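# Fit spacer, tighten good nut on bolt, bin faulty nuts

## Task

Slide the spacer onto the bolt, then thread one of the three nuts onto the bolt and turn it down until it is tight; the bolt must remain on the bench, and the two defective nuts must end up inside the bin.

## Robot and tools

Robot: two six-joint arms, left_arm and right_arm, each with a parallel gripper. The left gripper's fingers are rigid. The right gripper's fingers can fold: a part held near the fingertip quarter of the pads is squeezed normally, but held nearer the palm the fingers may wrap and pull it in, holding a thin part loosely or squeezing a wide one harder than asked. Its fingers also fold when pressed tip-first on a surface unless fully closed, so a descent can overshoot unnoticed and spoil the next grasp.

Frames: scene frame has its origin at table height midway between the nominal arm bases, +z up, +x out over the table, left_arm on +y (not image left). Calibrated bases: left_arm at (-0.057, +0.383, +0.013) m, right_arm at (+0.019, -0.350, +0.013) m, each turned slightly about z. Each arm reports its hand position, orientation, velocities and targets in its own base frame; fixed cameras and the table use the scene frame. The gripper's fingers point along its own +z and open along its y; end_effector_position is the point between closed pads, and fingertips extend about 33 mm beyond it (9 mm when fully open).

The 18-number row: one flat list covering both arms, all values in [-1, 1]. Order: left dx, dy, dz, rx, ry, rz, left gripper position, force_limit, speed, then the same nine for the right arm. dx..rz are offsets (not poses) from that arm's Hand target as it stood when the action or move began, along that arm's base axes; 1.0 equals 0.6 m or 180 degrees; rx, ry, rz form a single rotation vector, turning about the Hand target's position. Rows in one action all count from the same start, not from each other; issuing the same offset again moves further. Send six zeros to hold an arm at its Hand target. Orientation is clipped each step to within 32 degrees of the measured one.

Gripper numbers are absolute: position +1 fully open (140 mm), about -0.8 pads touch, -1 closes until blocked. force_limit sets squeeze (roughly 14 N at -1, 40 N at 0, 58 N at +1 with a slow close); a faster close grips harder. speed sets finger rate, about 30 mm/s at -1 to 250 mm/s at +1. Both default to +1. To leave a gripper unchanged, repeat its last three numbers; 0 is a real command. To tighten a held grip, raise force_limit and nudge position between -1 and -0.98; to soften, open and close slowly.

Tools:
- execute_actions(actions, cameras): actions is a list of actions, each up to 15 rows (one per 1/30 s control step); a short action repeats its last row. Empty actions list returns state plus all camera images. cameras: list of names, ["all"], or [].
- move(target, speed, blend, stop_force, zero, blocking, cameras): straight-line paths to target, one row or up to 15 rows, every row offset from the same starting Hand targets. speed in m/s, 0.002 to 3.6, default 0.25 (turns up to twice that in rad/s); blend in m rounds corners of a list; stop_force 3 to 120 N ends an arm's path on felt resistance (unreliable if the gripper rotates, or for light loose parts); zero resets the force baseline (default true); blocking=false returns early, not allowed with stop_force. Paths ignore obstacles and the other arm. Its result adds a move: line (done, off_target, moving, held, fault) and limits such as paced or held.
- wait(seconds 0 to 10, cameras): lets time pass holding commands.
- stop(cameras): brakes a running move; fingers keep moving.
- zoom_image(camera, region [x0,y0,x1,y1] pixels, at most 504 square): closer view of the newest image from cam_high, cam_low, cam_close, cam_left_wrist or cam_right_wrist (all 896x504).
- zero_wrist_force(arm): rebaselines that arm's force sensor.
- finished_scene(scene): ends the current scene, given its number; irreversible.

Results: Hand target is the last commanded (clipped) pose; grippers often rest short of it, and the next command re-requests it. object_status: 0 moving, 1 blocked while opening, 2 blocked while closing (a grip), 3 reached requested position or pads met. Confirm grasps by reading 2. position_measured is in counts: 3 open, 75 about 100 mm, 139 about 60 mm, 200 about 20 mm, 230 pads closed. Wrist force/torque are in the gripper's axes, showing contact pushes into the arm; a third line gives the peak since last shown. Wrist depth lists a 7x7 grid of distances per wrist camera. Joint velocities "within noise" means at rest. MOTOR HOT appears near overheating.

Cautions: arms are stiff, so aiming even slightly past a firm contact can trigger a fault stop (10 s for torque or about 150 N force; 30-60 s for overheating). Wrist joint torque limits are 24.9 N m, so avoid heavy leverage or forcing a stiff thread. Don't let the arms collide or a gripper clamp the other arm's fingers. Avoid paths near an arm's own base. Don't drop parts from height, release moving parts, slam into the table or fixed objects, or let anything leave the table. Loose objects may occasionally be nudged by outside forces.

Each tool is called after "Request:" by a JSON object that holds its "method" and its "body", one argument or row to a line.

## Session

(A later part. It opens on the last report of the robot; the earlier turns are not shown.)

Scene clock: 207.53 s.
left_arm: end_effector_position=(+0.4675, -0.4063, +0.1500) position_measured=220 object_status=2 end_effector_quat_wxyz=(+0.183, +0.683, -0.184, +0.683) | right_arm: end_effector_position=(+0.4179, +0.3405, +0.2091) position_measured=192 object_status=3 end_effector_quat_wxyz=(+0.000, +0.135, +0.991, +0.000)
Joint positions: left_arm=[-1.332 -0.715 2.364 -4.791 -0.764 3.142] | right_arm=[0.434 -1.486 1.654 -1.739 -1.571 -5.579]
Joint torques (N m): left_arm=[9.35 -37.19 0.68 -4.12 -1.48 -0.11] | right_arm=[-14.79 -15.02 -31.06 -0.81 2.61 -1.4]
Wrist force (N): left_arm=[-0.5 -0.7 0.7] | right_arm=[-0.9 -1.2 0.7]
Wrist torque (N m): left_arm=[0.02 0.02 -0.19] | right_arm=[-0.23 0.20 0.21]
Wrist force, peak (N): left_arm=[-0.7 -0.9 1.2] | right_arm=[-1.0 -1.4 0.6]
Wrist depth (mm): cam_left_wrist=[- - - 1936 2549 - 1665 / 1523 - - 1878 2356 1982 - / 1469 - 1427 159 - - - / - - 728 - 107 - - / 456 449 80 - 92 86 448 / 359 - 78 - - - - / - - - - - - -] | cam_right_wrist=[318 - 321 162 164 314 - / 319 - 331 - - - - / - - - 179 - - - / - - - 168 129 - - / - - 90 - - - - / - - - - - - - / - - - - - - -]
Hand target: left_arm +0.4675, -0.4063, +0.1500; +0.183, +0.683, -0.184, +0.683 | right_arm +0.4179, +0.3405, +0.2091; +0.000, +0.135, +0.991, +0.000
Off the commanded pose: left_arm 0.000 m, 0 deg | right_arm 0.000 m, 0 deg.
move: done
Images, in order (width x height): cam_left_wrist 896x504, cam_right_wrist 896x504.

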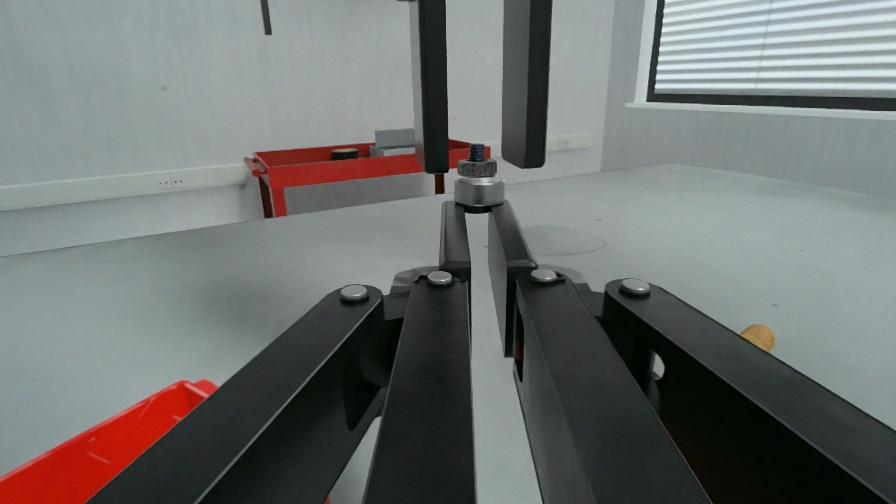

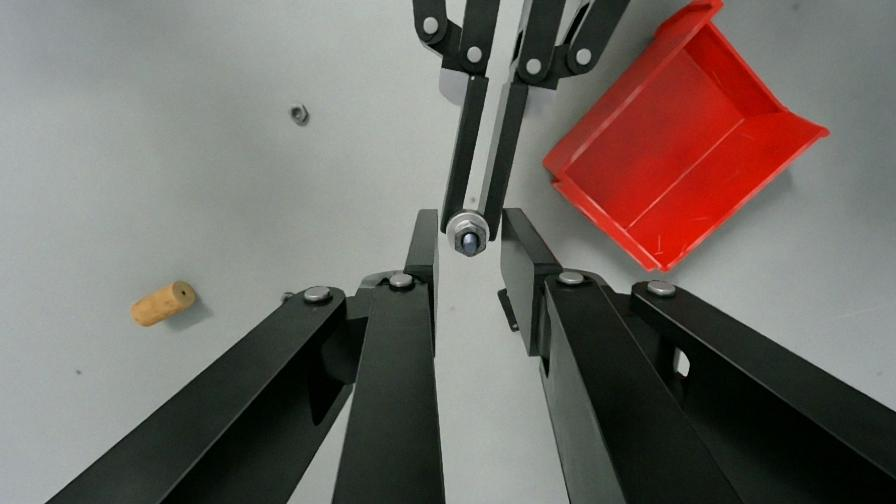

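Request:
{"method": "move", "body": {
  "target": [
    [0,0,0,0,0,0,-0.98,1,-1, 0,0,0,0,0,0,-1,1,-1],
    [0,0,0,0,0,0,-0.98,1,-1, -0.002,0,0,0,0,0,-1,1,-1]
  ],
  "speed": 0.01
}}

Scene clock: 210.30 s.
left_arm: end_effector_position=(+0.4675, -0.4064, +0.1500) position_measured=220 object_status=2 end_effector_quat_wxyz=(+0.183, +0.683, -0.184, +0.683) | right_arm: end_effector_position=(+0.4169, +0.3405, +0.2091) position_measured=216 object_status=2 end_effector_quat_wxyz=(+0.000, +0.135, +0.991, +0.000)
Joint positions: left_arm=[-1.332 -0.715 2.364 -4.791 -0.764 3.142] | right_arm=[0.435 -1.488 1.656 -1.739 -1.571 -5.578]
Joint torques (N m): left_arm=[10.98 -36.84 1.13 -4.09 0.78 0.04] | right_arm=[17.53 -37.9 -8.57 -0.68 -0.7 1.66]
Wrist force (N): left_arm=[-4.2 6.9 -9.3] | right_arm=[-13.2 4.5 -2.1]
Wrist torque (N m): left_arm=[-0.19 0.31 -0.01] | right_arm=[-0.38 0.03 0.00]
Wrist force, peak (N): left_arm=[-4.2 6.9 -9.3] | right_arm=[-13.2 4.5 -2.1]
Wrist depth (mm): cam_left_wrist=[- - 1747 135 - 3122 - / - - - 144 2745 1921 1823 / - 1532 1478 158 - - - / 617 - - 126 526 605 565 / 437 453 80 - 92 86 - / - - 78 - - - 342 / - - - - - - -] | cam_right_wrist=[311 - 313 163 162 - - / 338 - 331 170 - - 333 / - 344 - 179 - - - / - 366 - - 363 - 376 / - 375 84 - - - 405 / - - - - - - - / - - - - - - -]
Hand target: left_arm +0.4675, -0.4063, +0.1500; +0.183, +0.683, -0.184, +0.683 | right_arm +0.4167, +0.3405, +0.2091; +0.000, +0.135, +0.991, +0.000
Off the commanded pose: left_arm 0.000 m, 0 deg | right_arm 0.000 m, 0 deg.
move: done

Request:
{"method": "move", "body": {
  "target": [0,0,0,0,0,0,-0.98,1,-1, 0,0,0,0,0,-0.1,-1,1,-1],
  "speed": 0.15,
  "cameras": ["cam_right_wrist", "cam_left_wrist"]
}}

Request:
{"method": "zoom_image", "body": {
  "camera": "cam_right_wrist",
  "region": [435, 190, 505, 260]
}}

Request:
{"method": "zoom_image", "body": {
  "camera": "cam_left_wrist",
  "region": [440, 140, 520, 220]
}}

Scene clock: 212.33 s.
left_arm: end_effector_position=(+0.4675, -0.4063, +0.1500) position_measured=220 object_status=2 end_effector_quat_wxyz=(+0.183, +0.683, -0.184, +0.683) | right_arm: end_effector_position=(+0.4168, +0.3405, +0.2091) position_measured=216 object_status=2 end_effector_quat_wxyz=(+0.000, +0.288, +0.958, +0.000)
Joint positions: left_arm=[-1.332 -0.715 2.364 -4.791 -0.764 3.142] | right_arm=[0.435 -1.488 1.657 -1.739 -1.571 -5.264]
Joint torques (N m): left_arm=[11.78 -36.18 1.74 -4.15 4.25 0.05] | right_arm=[17.01 -14.28 -25.03 4.48 -0.3 2.19]
Wrist force (N): left_arm=[-3.8 6.5 -11.3] | right_arm=[-13.6 7.5 -2.1]
Wrist torque (N m): left_arm=[-0.70 0.41 -0.01] | right_arm=[-0.48 0.11 -0.52]
Wrist force, peak (N): left_arm=[-5.0 8.3 -11.3] | right_arm=[-13.3 9.2 -2.8]
Wrist depth (mm): cam_left_wrist=[- 1892 - 135 - - - / - 2014 - - - - - / 1372 1571 1435 157 898 - - / - - - 138 673 - - / 419 - 80 - 92 86 - / 363 - 78 - - - - / - - - - - - -] | cam_right_wrist=[- - - 161 - - - / - - - 170 - - - / - - - - 353 - - / 370 - - - - - 361 / - 385 84 - - - - / - - - - - - - / - - - - - - -]
Hand target: left_arm +0.4675, -0.4063, +0.1500; +0.183, +0.683, -0.184, +0.683 | right_arm +0.4167, +0.3405, +0.2091; +0.000, +0.288, +0.958, +0.000
Off the commanded pose: left_arm 0.000 m, 0 deg | right_arm 0.000 m, 0 deg.
move: done
Images, in order (width x height): cam_left_wrist 896x504, cam_right_wrist 896x504.

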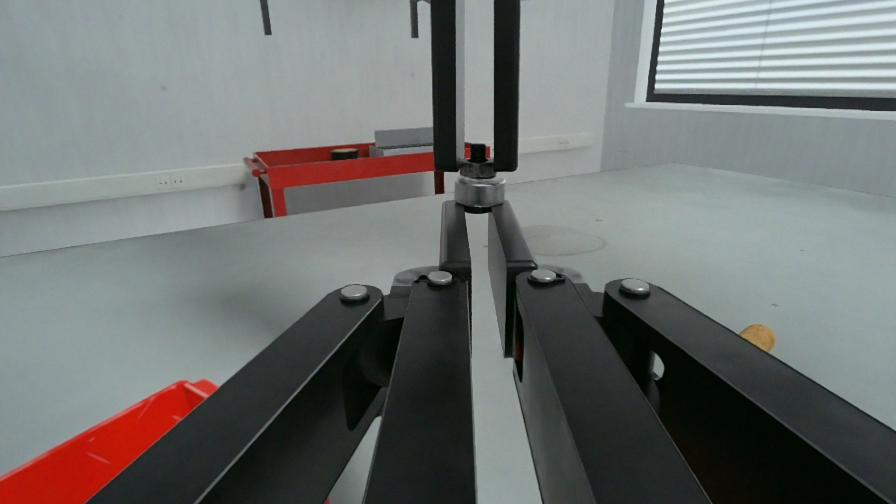

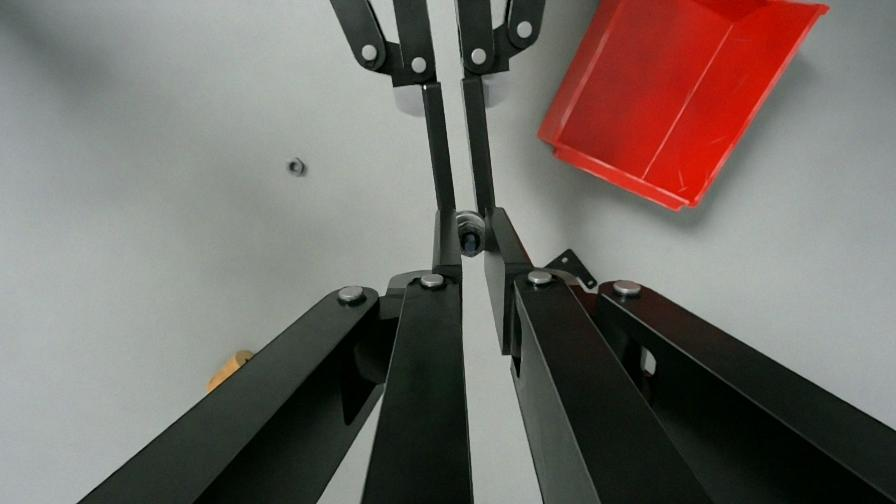

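Scaled by 7.200 from the camera's 896x504 image, which has a finer 1280x720 frame.

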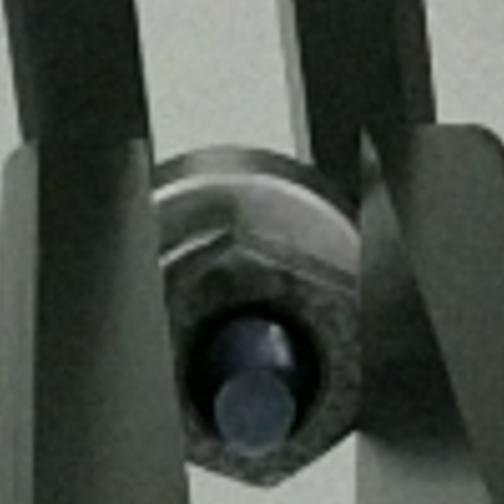

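Scaled by 6.300 from the camera's 896x504 image, which has a finer 1280x720 frame.

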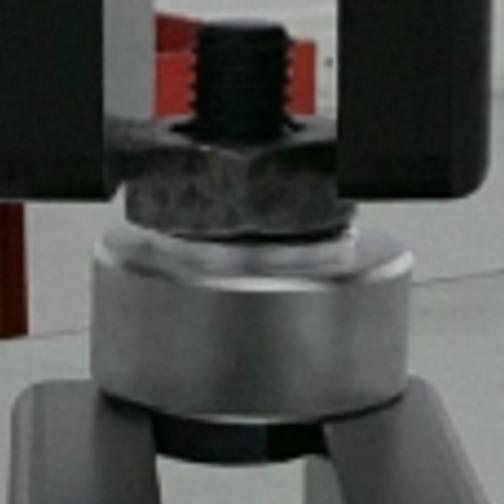

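Request:
{"method": "move", "body": {
  "target": [0,0,0,0,0,0,-0.98,1,-1, 0,0,0,0,0,-0.1,-1,1,-1],
  "speed": 0.15,
  "cameras": ["cam_right_wrist"]
}}

Request:
{"method": "zoom_image", "body": {
  "camera": "cam_right_wrist",
  "region": [435, 190, 505, 260]
}}

Scene clock: 214.33 s.
left_arm: end_effector_position=(+0.4675, -0.4063, +0.1500) position_measured=220 object_status=2 end_effector_quat_wxyz=(+0.183, +0.683, -0.184, +0.683) | right_arm: end_effector_position=(+0.4167, +0.3405, +0.2092) position_measured=216 object_status=2 end_effector_quat_wxyz=(+0.000, +0.434, +0.901, +0.000)
Joint positions: left_arm=[-1.332 -0.715 2.364 -4.791 -0.764 3.142] | right_arm=[0.435 -1.488 1.657 -1.739 -1.571 -4.95]
Joint torques (N m): left_arm=[12.53 -36.7 2.16 -4.15 4.32 0.1] | right_arm=[19.54 -12.91 -24.25 5.34 0.54 2.16]
Wrist force (N): left_arm=[-4.4 7.6 -15.8] | right_arm=[-13.5 13.6 -2.4]
Wrist torque (N m): left_arm=[-0.78 0.45 -0.02] | right_arm=[-0.74 0.02 -0.58]
Wrist force, peak (N): left_arm=[-6.3 8.8 -15.9] | right_arm=[-13.2 14.5 -4.0]
Wrist depth (mm): cam_left_wrist=[- 1611 - 138 2379 1907 - / - - 1836 148 2379 1967 - / 1581 - 1452 156 876 915 - / 602 640 696 - 569 609 - / - 461 80 - 92 86 418 / - - 78 - - - - / - - - - - - -] | cam_right_wrist=[308 - 163 161 - - - / - - 167 170 - - - / - - - 179 - - - / - - - - 111 - 376 / 396 - 84 - - - 393 / - - - - - - - / - - - - - - -]
Hand target: left_arm +0.4675, -0.4063, +0.1500; +0.183, +0.683, -0.184, +0.683 | right_arm +0.4167, +0.3405, +0.2091; +0.000, +0.434, +0.901, +0.000
Off the commanded pose: left_arm 0.000 m, 0 deg | right_arm 0.000 m, 0 deg.
move: done
Images, in order (width x height): cam_right_wrist 896x504.

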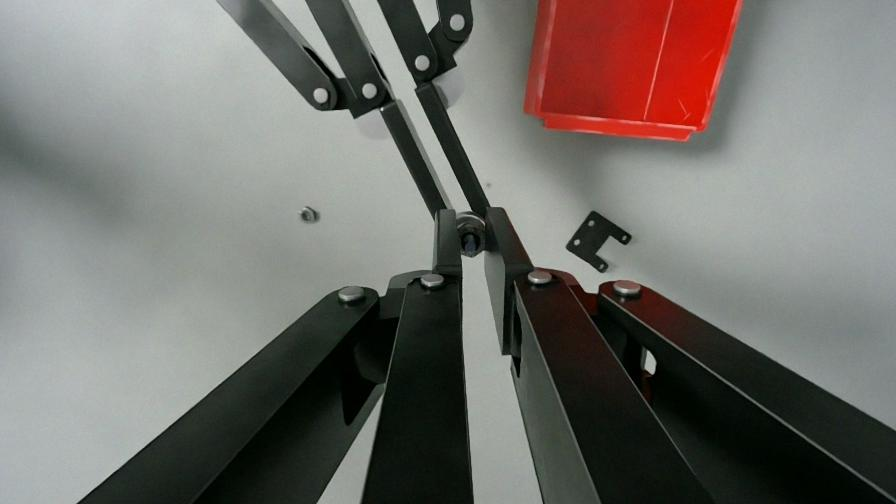

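Scaled by 7.200 from the camera's 896x504 image, which has a finer 1280x720 frame.

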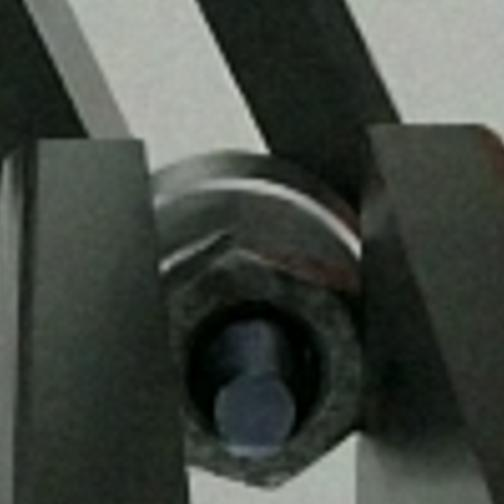

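Request:
{"method": "wait", "body": {
  "seconds": 0,
  "cameras": ["cam_left_wrist"]
}}

Request:
{"method": "zoom_image", "body": {
  "camera": "cam_left_wrist",
  "region": [450, 180, 510, 230]
}}

Request:
{"method": "zoom_image", "body": {
  "camera": "cam_left_wrist",
  "region": [440, 140, 520, 220]
}}

Scene clock: 214.73 s.
left_arm: end_effector_position=(+0.4675, -0.4063, +0.1500) position_measured=220 object_status=2 end_effector_quat_wxyz=(+0.183, +0.683, -0.184, +0.683) | right_arm: end_effector_position=(+0.4167, +0.3405, +0.2091) position_measured=216 object_status=2 end_effector_quat_wxyz=(+0.000, +0.434, +0.901, +0.000)
Joint positions: left_arm=[-1.332 -0.715 2.364 -4.791 -0.764 3.142] | right_arm=[0.435 -1.488 1.656 -1.739 -1.571 -4.95]
Joint torques (N m): left_arm=[12.89 -36.87 1.59 -4.18 4.37 0.01] | right_arm=[19.93 -12.54 -23.27 5.6 0.81 2.07]
Wrist force (N): left_arm=[-5.5 7.0 -15.4] | right_arm=[-13.6 12.8 -3.2]
Wrist torque (N m): left_arm=[-0.71 0.44 -0.03] | right_arm=[-0.68 0.04 -0.57]
Wrist force, peak (N): left_arm=[-4.2 7.2 -16.0] | right_arm=[-13.9 13.3 -2.2]
Wrist depth (mm): cam_left_wrist=[1435 1496 - 138 - - - / 1571 - 2425 148 156 - - / - - 1388 156 - - - / 579 - - - 119 602 549 / 445 448 80 - 92 377 420 / 343 - 78 - - - 340 / - - - - - - -] | cam_right_wrist=[- - 162 161 - - 315 / - - 169 172 316 - - / - - - 179 - - - / 375 - - - - - - / - - 84 - - 391 - / - - - - - - - / - - - - - - -]
Hand target: left_arm +0.4675, -0.4063, +0.1500; +0.183, +0.683, -0.184, +0.683 | right_arm +0.4167, +0.3405, +0.2091; +0.000, +0.434, +0.901, +0.000
Tool commands: left_gripper/position=-0.98 left_gripper/force_limit=+1.0 left_gripper/speed=-1.0 right_gripper/position=-1.0 right_gripper/force_limit=+1.0 right_gripper/speed=-1.0
Off the commanded pose: left_arm 0.000 m, 0 deg | right_arm 0.000 m, 0 deg.
Images, in order (width x height): cam_left_wrist 896x504.

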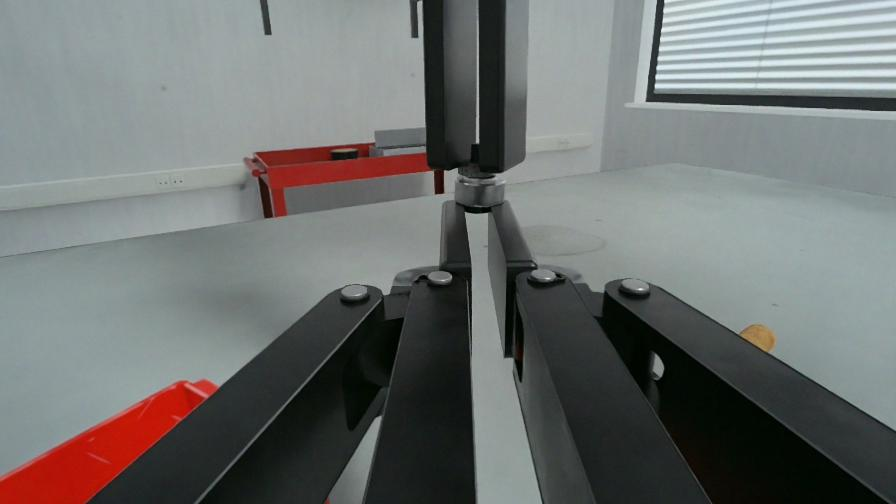

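Scaled by 8.400 from the camera's 896x504 image, which has a finer 1280x720 frame.

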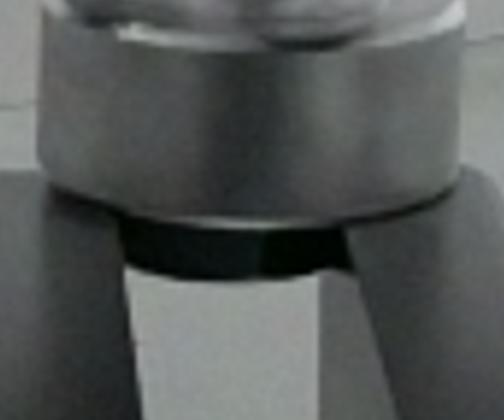

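Scaled by 6.300 from the camera's 896x504 image, which has a finer 1280x720 frame.

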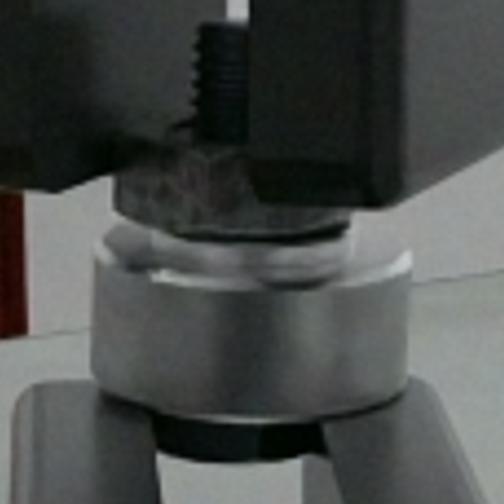

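Request:
{"method": "zoom_image", "body": {
  "camera": "cam_left_wrist",
  "region": [458, 196, 498, 221]
}}

Scaled by 12.600 from the camera's 896x504 image, which has a finer 1280x720 frame.

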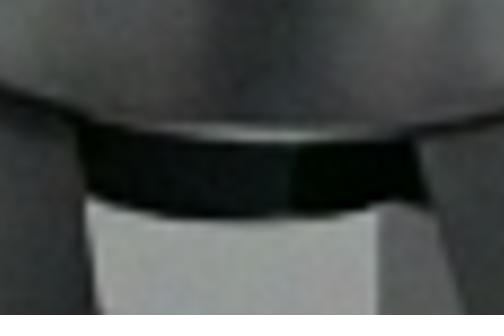

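Request:
{"method": "move", "body": {
  "target": [0,0,0,0,0,0,-0.98,1,-1, 0,0,0,0,0,-0.1111,-1,1,-1],
  "speed": 0.15,
  "cameras": ["cam_left_wrist", "cam_right_wrist"]
}}

Request:
{"method": "zoom_image", "body": {
  "camera": "cam_left_wrist",
  "region": [458, 196, 498, 221]
}}

Request:
{"method": "zoom_image", "body": {
  "camera": "cam_right_wrist",
  "region": [435, 190, 505, 260]
}}

Scene clock: 217.60 s.
left_arm: end_effector_position=(+0.4675, -0.4063, +0.1500) position_measured=220 object_status=2 end_effector_quat_wxyz=(+0.183, +0.683, -0.184, +0.683) | right_arm: end_effector_position=(+0.4168, +0.3405, +0.2091) position_measured=216 object_status=2 end_effector_quat_wxyz=(+0.000, +0.584, +0.812, +0.000)
Joint positions: left_arm=[-1.332 -0.715 2.364 -4.791 -0.764 3.142] | right_arm=[0.435 -1.488 1.656 -1.739 -1.571 -4.601]
Joint torques (N m): left_arm=[13.81 -37.36 2.49 -4.07 4.52 0.2] | right_arm=[22 -11.94 -19.11 6.91 1.18 2.28]
Wrist force (N): left_arm=[-8.5 9.9 -19.5] | right_arm=[-8.3 21.1 -5.2]
Wrist torque (N m): left_arm=[-0.95 0.58 0.05] | right_arm=[-1.05 0.08 -0.64]
Wrist force, peak (N): left_arm=[-9.3 11.3 -19.6] | right_arm=[-7.9 21.9 -6.5]
Wrist depth (mm): cam_left_wrist=[1372 - - 139 - - - / - - - 143 - - - / 1654 - 1665 159 - - - / - - - 138 - - - / 428 414 80 - 92 82 - / 363 - 78 - - - - / - - - - - - -] | cam_right_wrist=[163 162 159 317 - 321 315 / - 170 171 171 328 333 - / - - 181 180 - - 351 / - - - - - 376 - / - - 85 - - - 382 / - - - - - - - / - - - - - - -]
Hand target: left_arm +0.4675, -0.4063, +0.1500; +0.183, +0.683, -0.184, +0.683 | right_arm +0.4167, +0.3405, +0.2091; +0.000, +0.584, +0.812, +0.000
Off the commanded pose: left_arm 0.000 m, 0 deg | right_arm 0.000 m, 0 deg.
move: done
Images, in order (width x height): cam_left_wrist 896x504, cam_right_wrist 896x504.

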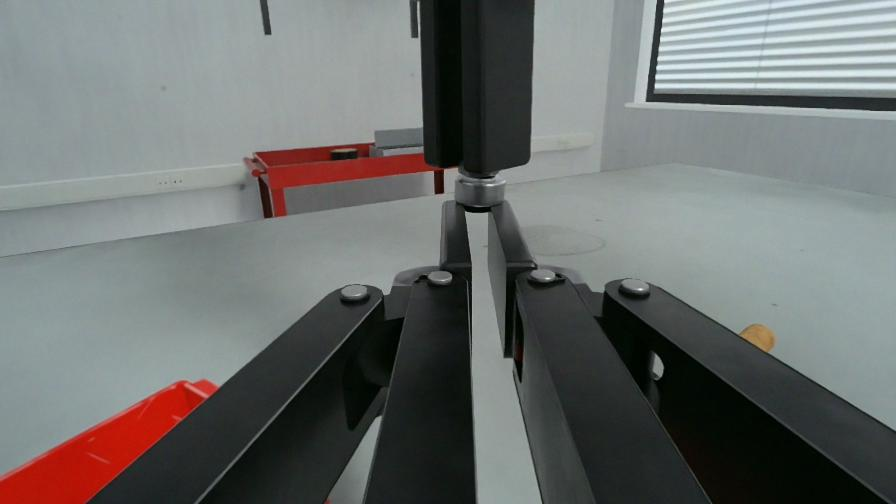

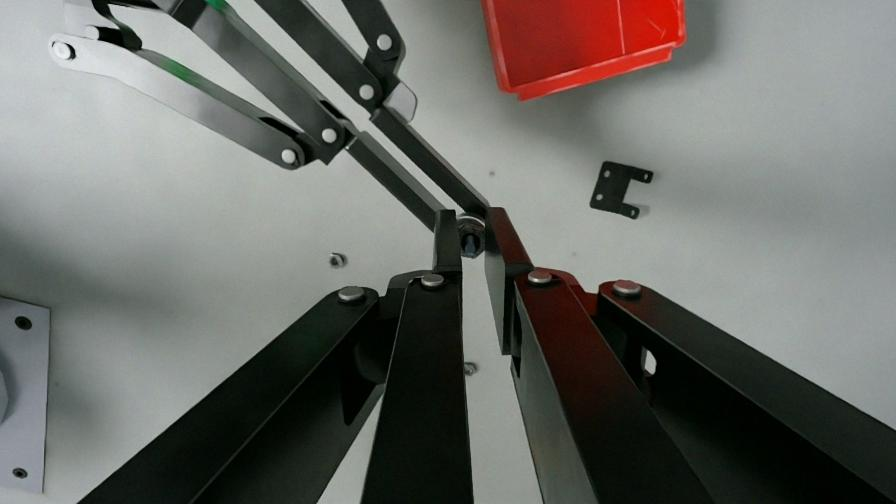

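Scaled by 12.600 from the camera's 896x504 image, which has a finer 1280x720 frame.

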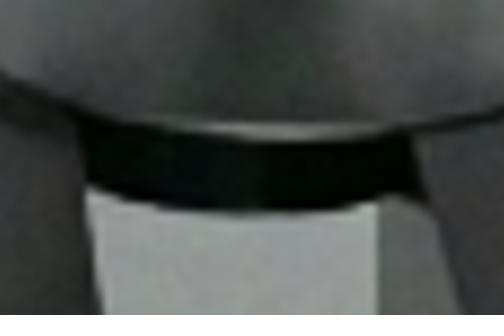

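Scaled by 7.200 from the camera's 896x504 image, which has a finer 1280x720 frame.

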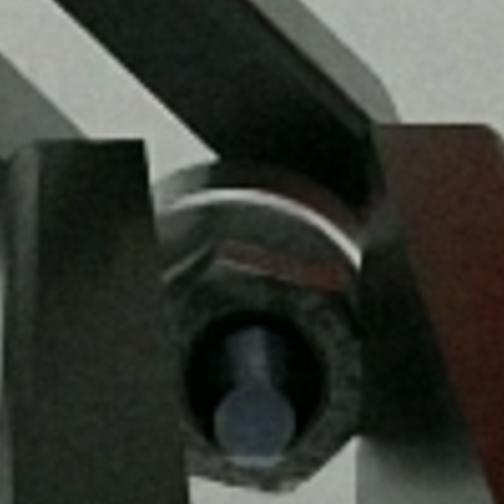

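Request:
{"method": "move", "body": {
  "target": [0,0,0,0,0,0,-0.98,1,-1, 0,0,0,0,0,-0.0833,-1,1,-1],
  "speed": 0.12,
  "cameras": ["cam_left_wrist", "cam_right_wrist"]
}}

Request:
{"method": "zoom_image", "body": {
  "camera": "cam_left_wrist",
  "region": [458, 196, 498, 221]
}}

Request:
{"method": "zoom_image", "body": {
  "camera": "cam_right_wrist",
  "region": [435, 190, 505, 260]
}}

Scene clock: 219.87 s.
left_arm: end_effector_position=(+0.4675, -0.4063, +0.1500) position_measured=220 object_status=2 end_effector_quat_wxyz=(+0.183, +0.683, -0.184, +0.683) | right_arm: end_effector_position=(+0.4168, +0.3405, +0.2091) position_measured=216 object_status=2 end_effector_quat_wxyz=(+0.000, +0.685, +0.729, +0.000)
Joint positions: left_arm=[-1.332 -0.715 2.364 -4.791 -0.764 3.142] | right_arm=[0.435 -1.488 1.657 -1.739 -1.571 -4.34]
Joint torques (N m): left_arm=[14.66 -36.82 2.5 -4.17 4.53 0.06] | right_arm=[19.49 -23.26 -15.5 7.15 -0.21 2.29]
Wrist force (N): left_arm=[-10.6 16.1 -19.6] | right_arm=[3.9 25.0 -7.9]
Wrist torque (N m): left_arm=[-1.13 0.56 0.23] | right_arm=[-1.20 0.15 -0.67]
Wrist force, peak (N): left_arm=[-10.6 16.1 -19.6] | right_arm=[4.3 25.2 -7.7]
Wrist depth (mm): cam_left_wrist=[- - - 134 - - - / - - - 141 - - - / 1643 - 1478 159 - - - / - 656 - 138 - - - / 428 477 80 - 92 92 401 / 363 - 78 - - - - / - - - - - - -] | cam_right_wrist=[159 164 163 - 330 - - / 173 171 172 - - - 340 / - 178 179 182 - 352 - / - - - 166 - - - / - - 84 - - - - / - - - - - - - / - - - - - - -]
Hand target: left_arm +0.4675, -0.4063, +0.1500; +0.183, +0.683, -0.184, +0.683 | right_arm +0.4167, +0.3405, +0.2091; +0.000, +0.685, +0.729, +0.000
Off the commanded pose: left_arm 0.000 m, 0 deg | right_arm 0.000 m, 0 deg.
move: done
Images, in order (width x height): cam_left_wrist 896x504, cam_right_wrist 896x504.

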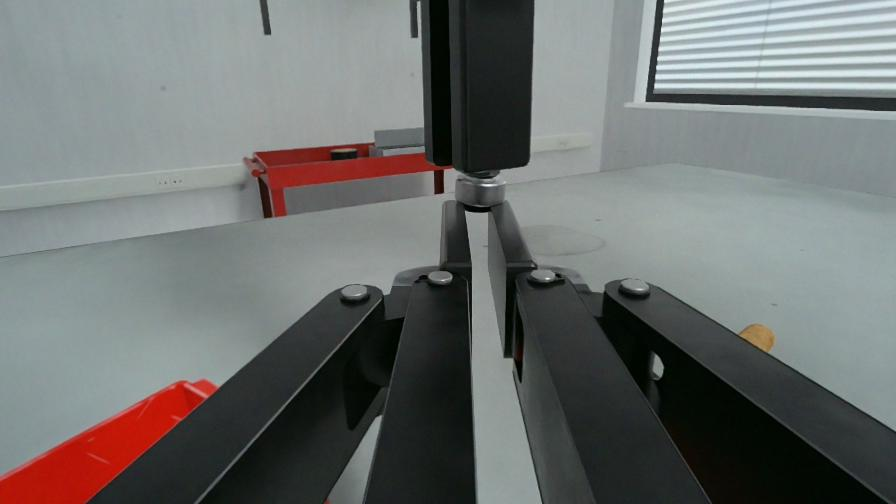

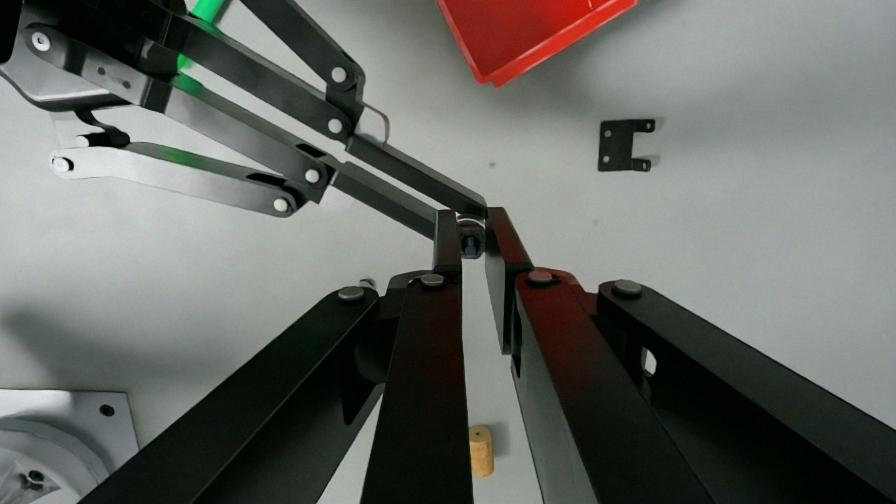

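Scaled by 12.600 from the camera's 896x504 image, which has a finer 1280x720 frame.

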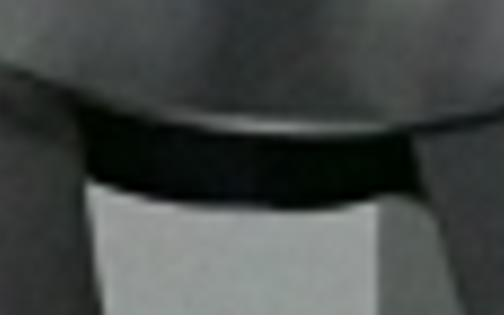

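Scaled by 7.200 from the camera's 896x504 image, which has a finer 1280x720 frame.

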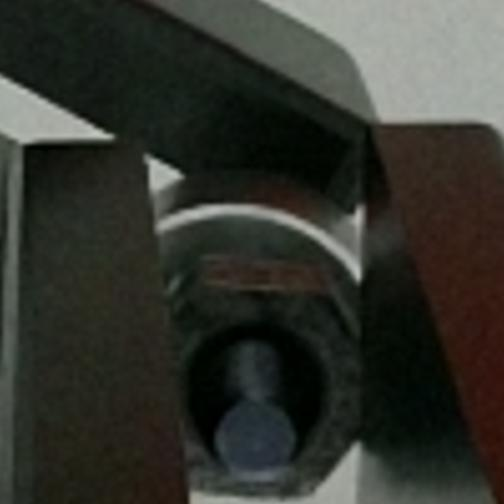

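Request:
{"method": "move", "body": {
  "target": [0,0,0,0,0,0,-0.98,1,-1, 0,0,0,0,0,0,-0.5,0,-0.8],
  "cameras": ["cam_left_wrist", "cam_right_wrist"]
}}

Request:
{"method": "zoom_image", "body": {
  "camera": "cam_left_wrist",
  "region": [440, 140, 520, 220]
}}

Request:
{"method": "zoom_image", "body": {
  "camera": "cam_right_wrist",
  "region": [435, 190, 505, 260]
}}

Scene clock: 221.03 s.
left_arm: end_effector_position=(+0.4676, -0.4063, +0.1500) position_measured=220 object_status=2 end_effector_quat_wxyz=(+0.183, +0.683, -0.183, +0.683) | right_arm: end_effector_position=(+0.4167, +0.3406, +0.2091) position_measured=192 object_status=0 end_effector_quat_wxyz=(+0.000, +0.685, +0.729, +0.000)
Joint positions: left_arm=[-1.332 -0.715 2.364 -4.791 -0.764 3.142] | right_arm=[0.435 -1.488 1.656 -1.739 -1.571 -4.339]
Joint torques (N m): left_arm=[10.72 -36.69 2.95 -4.14 -2.11 -0.01] | right_arm=[2.72 -17.55 -18.85 -5.74 -0.62 0.38]
Wrist force (N): left_arm=[1.0 -1.4 0.8] | right_arm=[-1.1 -1.1 1.6]
Wrist torque (N m): left_arm=[-0.13 -0.30 -0.20] | right_arm=[-0.20 0.25 0.01]
Wrist force, peak (N): left_arm=[-10.9 15.8 -20.3] | right_arm=[3.5 25.7 -7.5]
Wrist depth (mm): cam_left_wrist=[- - 1734 129 136 1864 - / 1444 - - 138 - - - / - - 1461 159 806 1110 - / - - 673 - 611 548 - / - - 80 - 92 378 - / - - 78 - - - - / - - - - - - -] | cam_right_wrist=[159 163 163 - - - - / 172 171 173 - 331 332 334 / 349 178 180 180 - 349 - / - - - 168 363 - - / - - 89 - - - - / - - - - - - - / - - - - - - -]
Hand target: left_arm +0.4675, -0.4063, +0.1500; +0.183, +0.683, -0.184, +0.683 | right_arm +0.4167, +0.3405, +0.2091; +0.000, +0.685, +0.729, +0.000
Off the commanded pose: left_arm 0.000 m, 0 deg | right_arm 0.000 m, 0 deg.
move: done
Images, in order (width x height): cam_left_wrist 896x504, cam_right_wrist 896x504.

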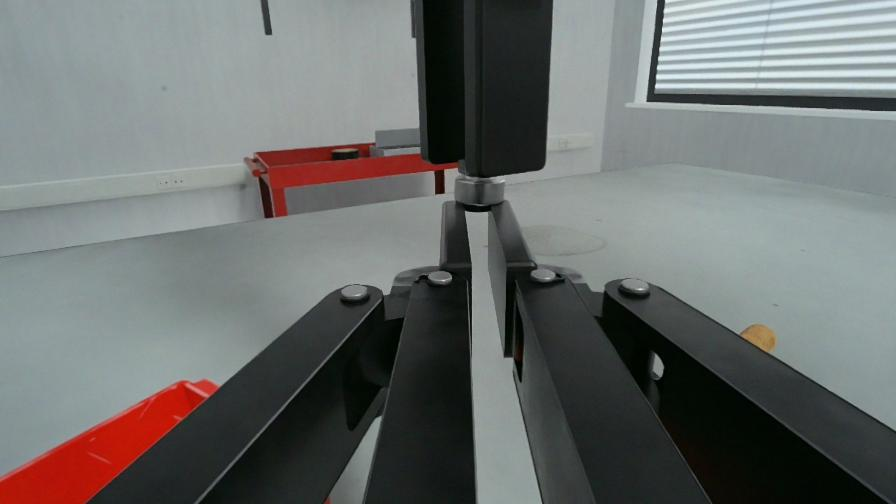

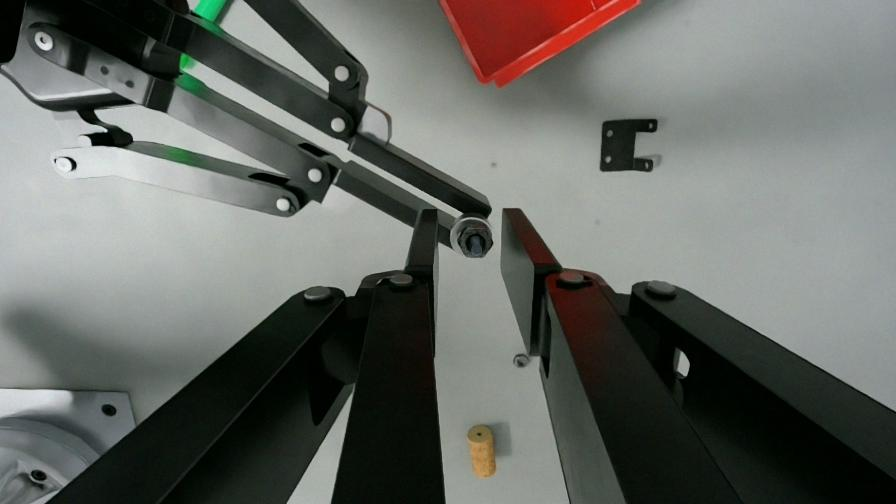

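Scaled by 6.300 from the camera's 896x504 image, which has a finer 1280x720 frame.

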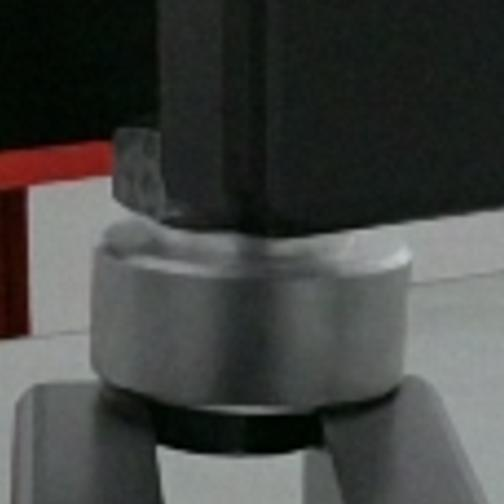

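Scaled by 7.200 from the camera's 896x504 image, which has a finer 1280x720 frame.

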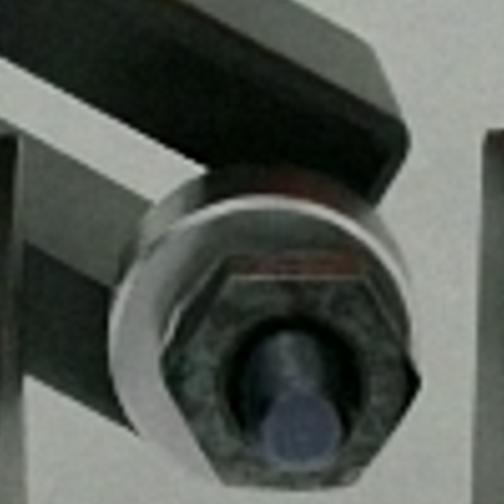

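Request:
{"method": "move", "body": {
  "target": [0,0,0,0,0,0,-0.98,1,-1, 0,0,0.1333,0,0,0,-0.5,0,-0.8],
  "speed": 0.15,
  "cameras": ["cam_left_wrist", "cam_right_wrist", "cam_close"]
}}

Request:
{"method": "zoom_image", "body": {
  "camera": "cam_left_wrist",
  "region": [450, 135, 510, 220]
}}

Request:
{"method": "zoom_image", "body": {
  "camera": "cam_right_wrist",
  "region": [440, 170, 500, 230]
}}

Request:
{"method": "zoom_image", "body": {
  "camera": "cam_close",
  "region": [380, 90, 440, 150]
}}

Scene clock: 223.23 s.
left_arm: end_effector_position=(+0.4675, -0.4063, +0.1500) position_measured=220 object_status=2 end_effector_quat_wxyz=(+0.183, +0.683, -0.184, +0.683) | right_arm: end_effector_position=(+0.4168, +0.3405, +0.2890) position_measured=192 object_status=3 end_effector_quat_wxyz=(+0.000, +0.685, +0.729, +0.000)
Joint positions: left_arm=[-1.332 -0.715 2.364 -4.791 -0.764 3.142] | right_arm=[0.435 -1.501 1.466 -1.536 -1.571 -4.339]
Joint torques (N m): left_arm=[-6.74 -36.91 3.03 -4.09 -2.27 -0.04] | right_arm=[-4.82 -14.94 -31.59 -0.89 -2.16 0.48]
Wrist force (N): left_arm=[0.8 -1.4 0.8] | right_arm=[-1.1 -1.2 1.3]
Wrist torque (N m): left_arm=[-0.14 -0.25 -0.19] | right_arm=[-0.20 0.25 0.00]
Wrist force, peak (N): left_arm=[1.1 -1.4 1.1] | right_arm=[-1.0 -1.0 2.5]
Wrist depth (mm): cam_left_wrist=[- - - - - - 1469 / 1699 1461 - - 2523 - - / 1688 - 1505 160 - - - / - - - - 110 649 - / - - 80 - 92 82 391 / - - 78 - - - 357 / - - - - - - -] | cam_right_wrist=[209 227 237 - 379 - - / - 242 243 - - - - / - - 259 249 - - - / - 458 - 131 126 - - / - - 90 - - - 486 / 481 - - - - - - / - - - - - - -]
Hand target: left_arm +0.4675, -0.4063, +0.1500; +0.183, +0.683, -0.184, +0.683 | right_arm +0.4167, +0.3405, +0.2891; +0.000, +0.685, +0.729, +0.000
Off the commanded pose: left_arm 0.000 m, 0 deg | right_arm 0.000 m, 0 deg.
move: done
Images, in order (width x height): cam_close 896x504, cam_left_wrist 896x504, cam_right_wrist 896x504.

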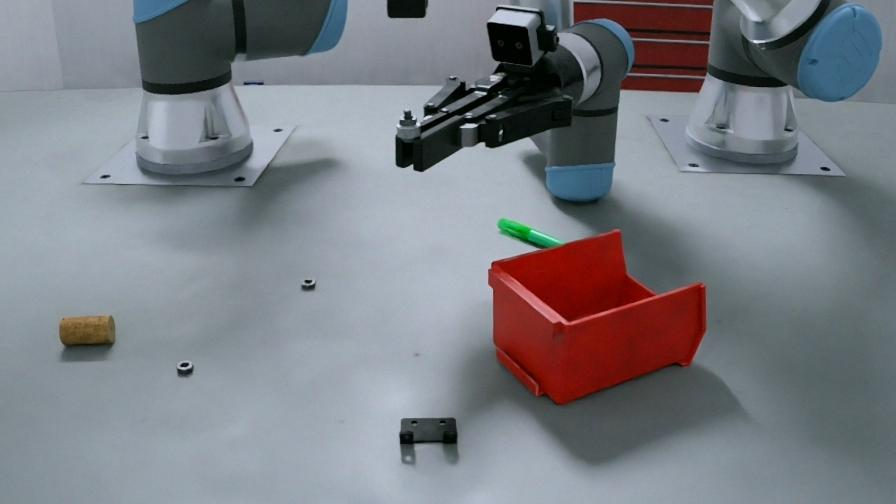

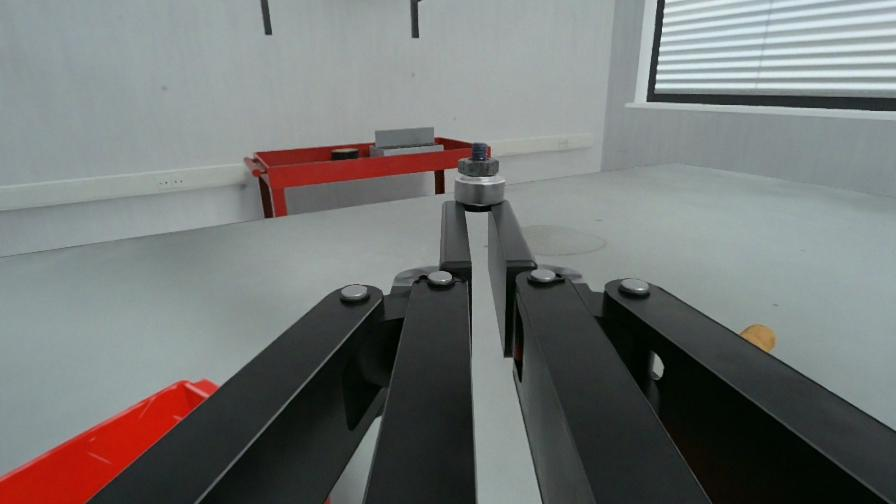

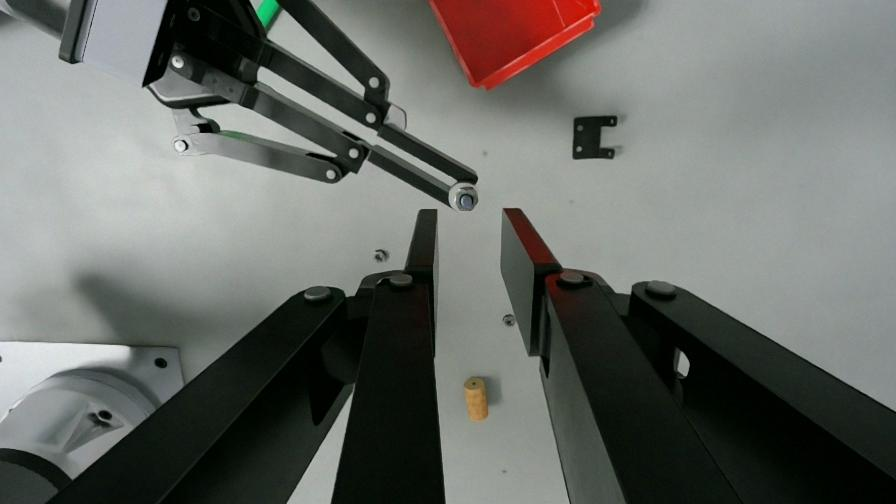

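Scaled by 5.929 from the camera's 896x504 image, which has a finer 1280x720 frame.

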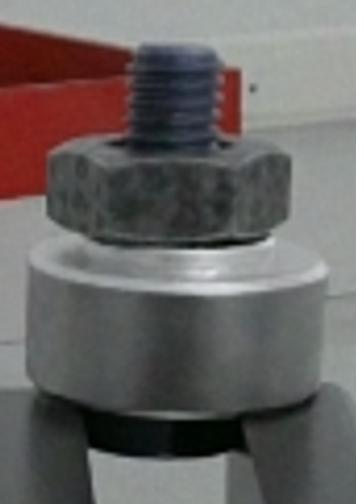

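Scaled by 8.400 from the camera's 896x504 image, which has a finer 1280x720 frame.

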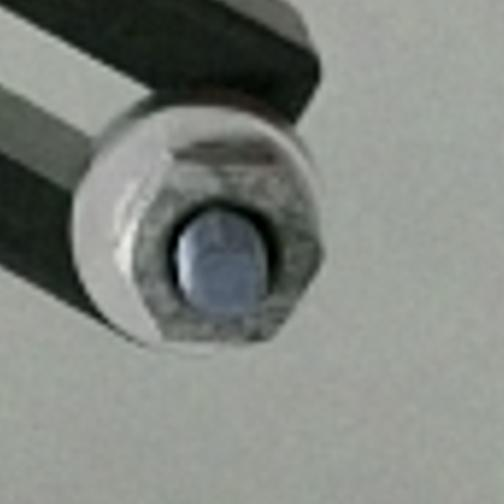

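Scaled by 8.400 from the camera's 896x504 image, which has a finer 1280x720 frame.

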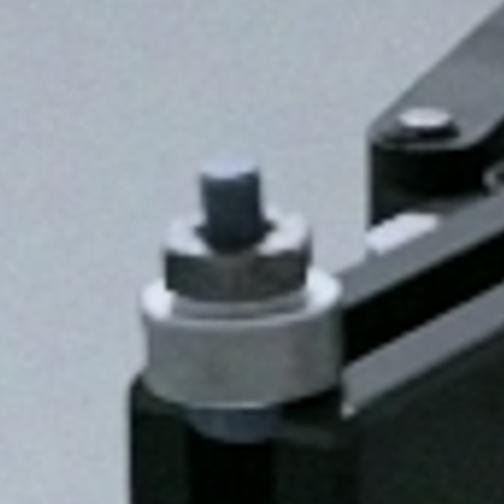

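Request:
{"method": "wait", "body": {
  "seconds": 0,
  "cameras": ["cam_right_wrist", "cam_left_wrist", "cam_close"]
}}

Scene clock: 224.50 s.
left_arm: end_effector_position=(+0.4675, -0.4063, +0.1500) position_measured=220 object_status=2 end_effector_quat_wxyz=(+0.183, +0.683, -0.184, +0.683) | right_arm: end_effector_position=(+0.4167, +0.3405, +0.2891) position_measured=192 object_status=3 end_effector_quat_wxyz=(+0.000, +0.685, +0.729, +0.000)
Joint positions: left_arm=[-1.332 -0.715 2.364 -4.791 -0.764 3.142] | right_arm=[0.435 -1.5 1.465 -1.535 -1.571 -4.339]
Joint torques (N m): left_arm=[-10.57 -36.59 3.47 -4.06 -2.24 0.13] | right_arm=[12.19 -15.01 -31.71 -0.88 -2.33 1.42]
Wrist force (N): left_arm=[1.0 -1.5 0.9] | right_arm=[-1.0 -1.0 1.2]
Wrist torque (N m): left_arm=[-0.15 -0.29 -0.20] | right_arm=[-0.18 0.23 0.00]
Wrist force, peak (N): left_arm=[1.1 -1.6 0.9] | right_arm=[-1.1 -1.2 1.5]
Wrist depth (mm): cam_left_wrist=[1469 - - - - - - / - 1591 1907 - - - - / 1643 1723 1699 161 - - 922 / - - - - 106 - 656 / 453 441 80 - 92 82 410 / 362 - 78 - - - 339 / - - - - - - -] | cam_right_wrist=[201 228 233 - - - 392 / - 243 243 - - - - / - - 258 251 - 435 - / - - 444 130 107 - - / - - 90 - - - - / - - - - - - - / - - - - - - -]
Hand target: left_arm +0.4675, -0.4063, +0.1500; +0.183, +0.683, -0.184, +0.683 | right_arm +0.4167, +0.3405, +0.2891; +0.000, +0.685, +0.729, +0.000
Tool commands: left_gripper/position=-0.98 left_gripper/force_limit=+1.0 left_gripper/speed=-1.0 right_gripper/position=-0.5 right_gripper/force_limit=+0.0 right_gripper/speed=-0.8
Off the commanded pose: left_arm 0.000 m, 0 deg | right_arm 0.000 m, 0 deg.
Images, in order (width x height): cam_close 896x504, cam_left_wrist 896x504, cam_right_wrist 896x504.

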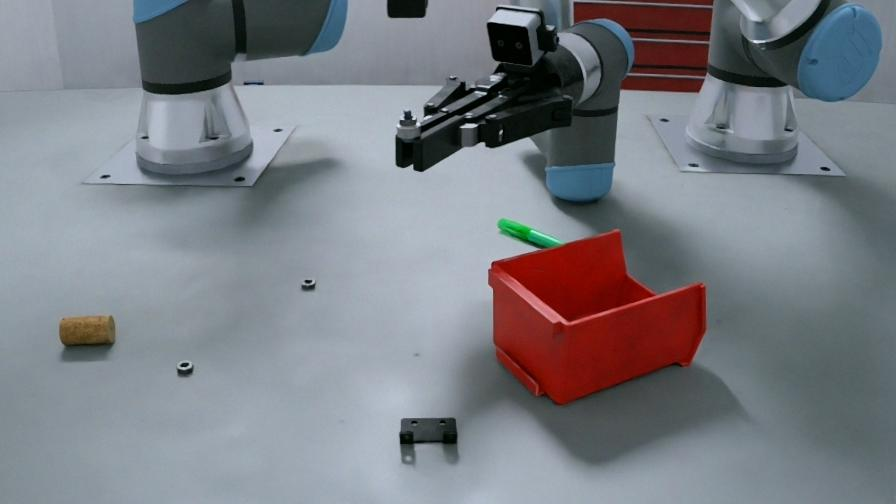

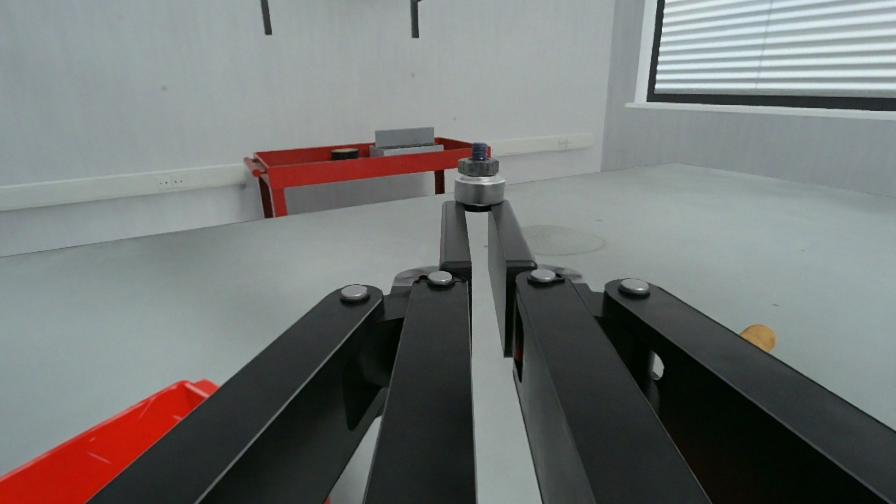

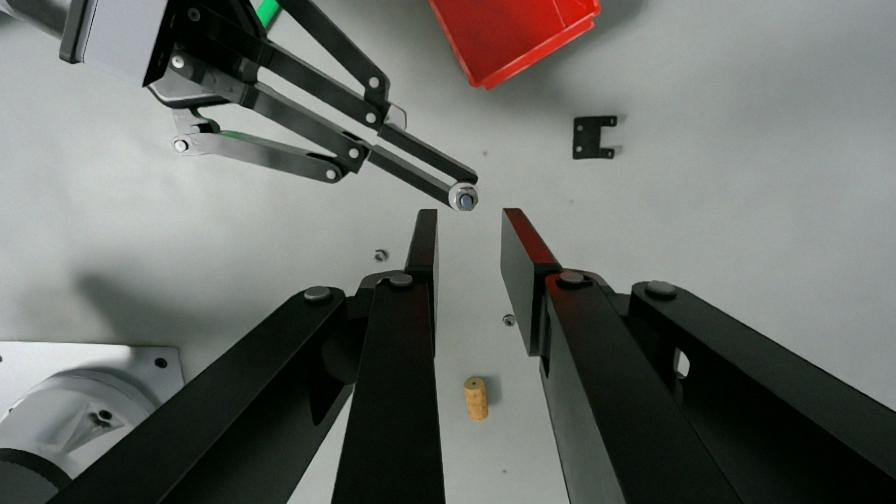

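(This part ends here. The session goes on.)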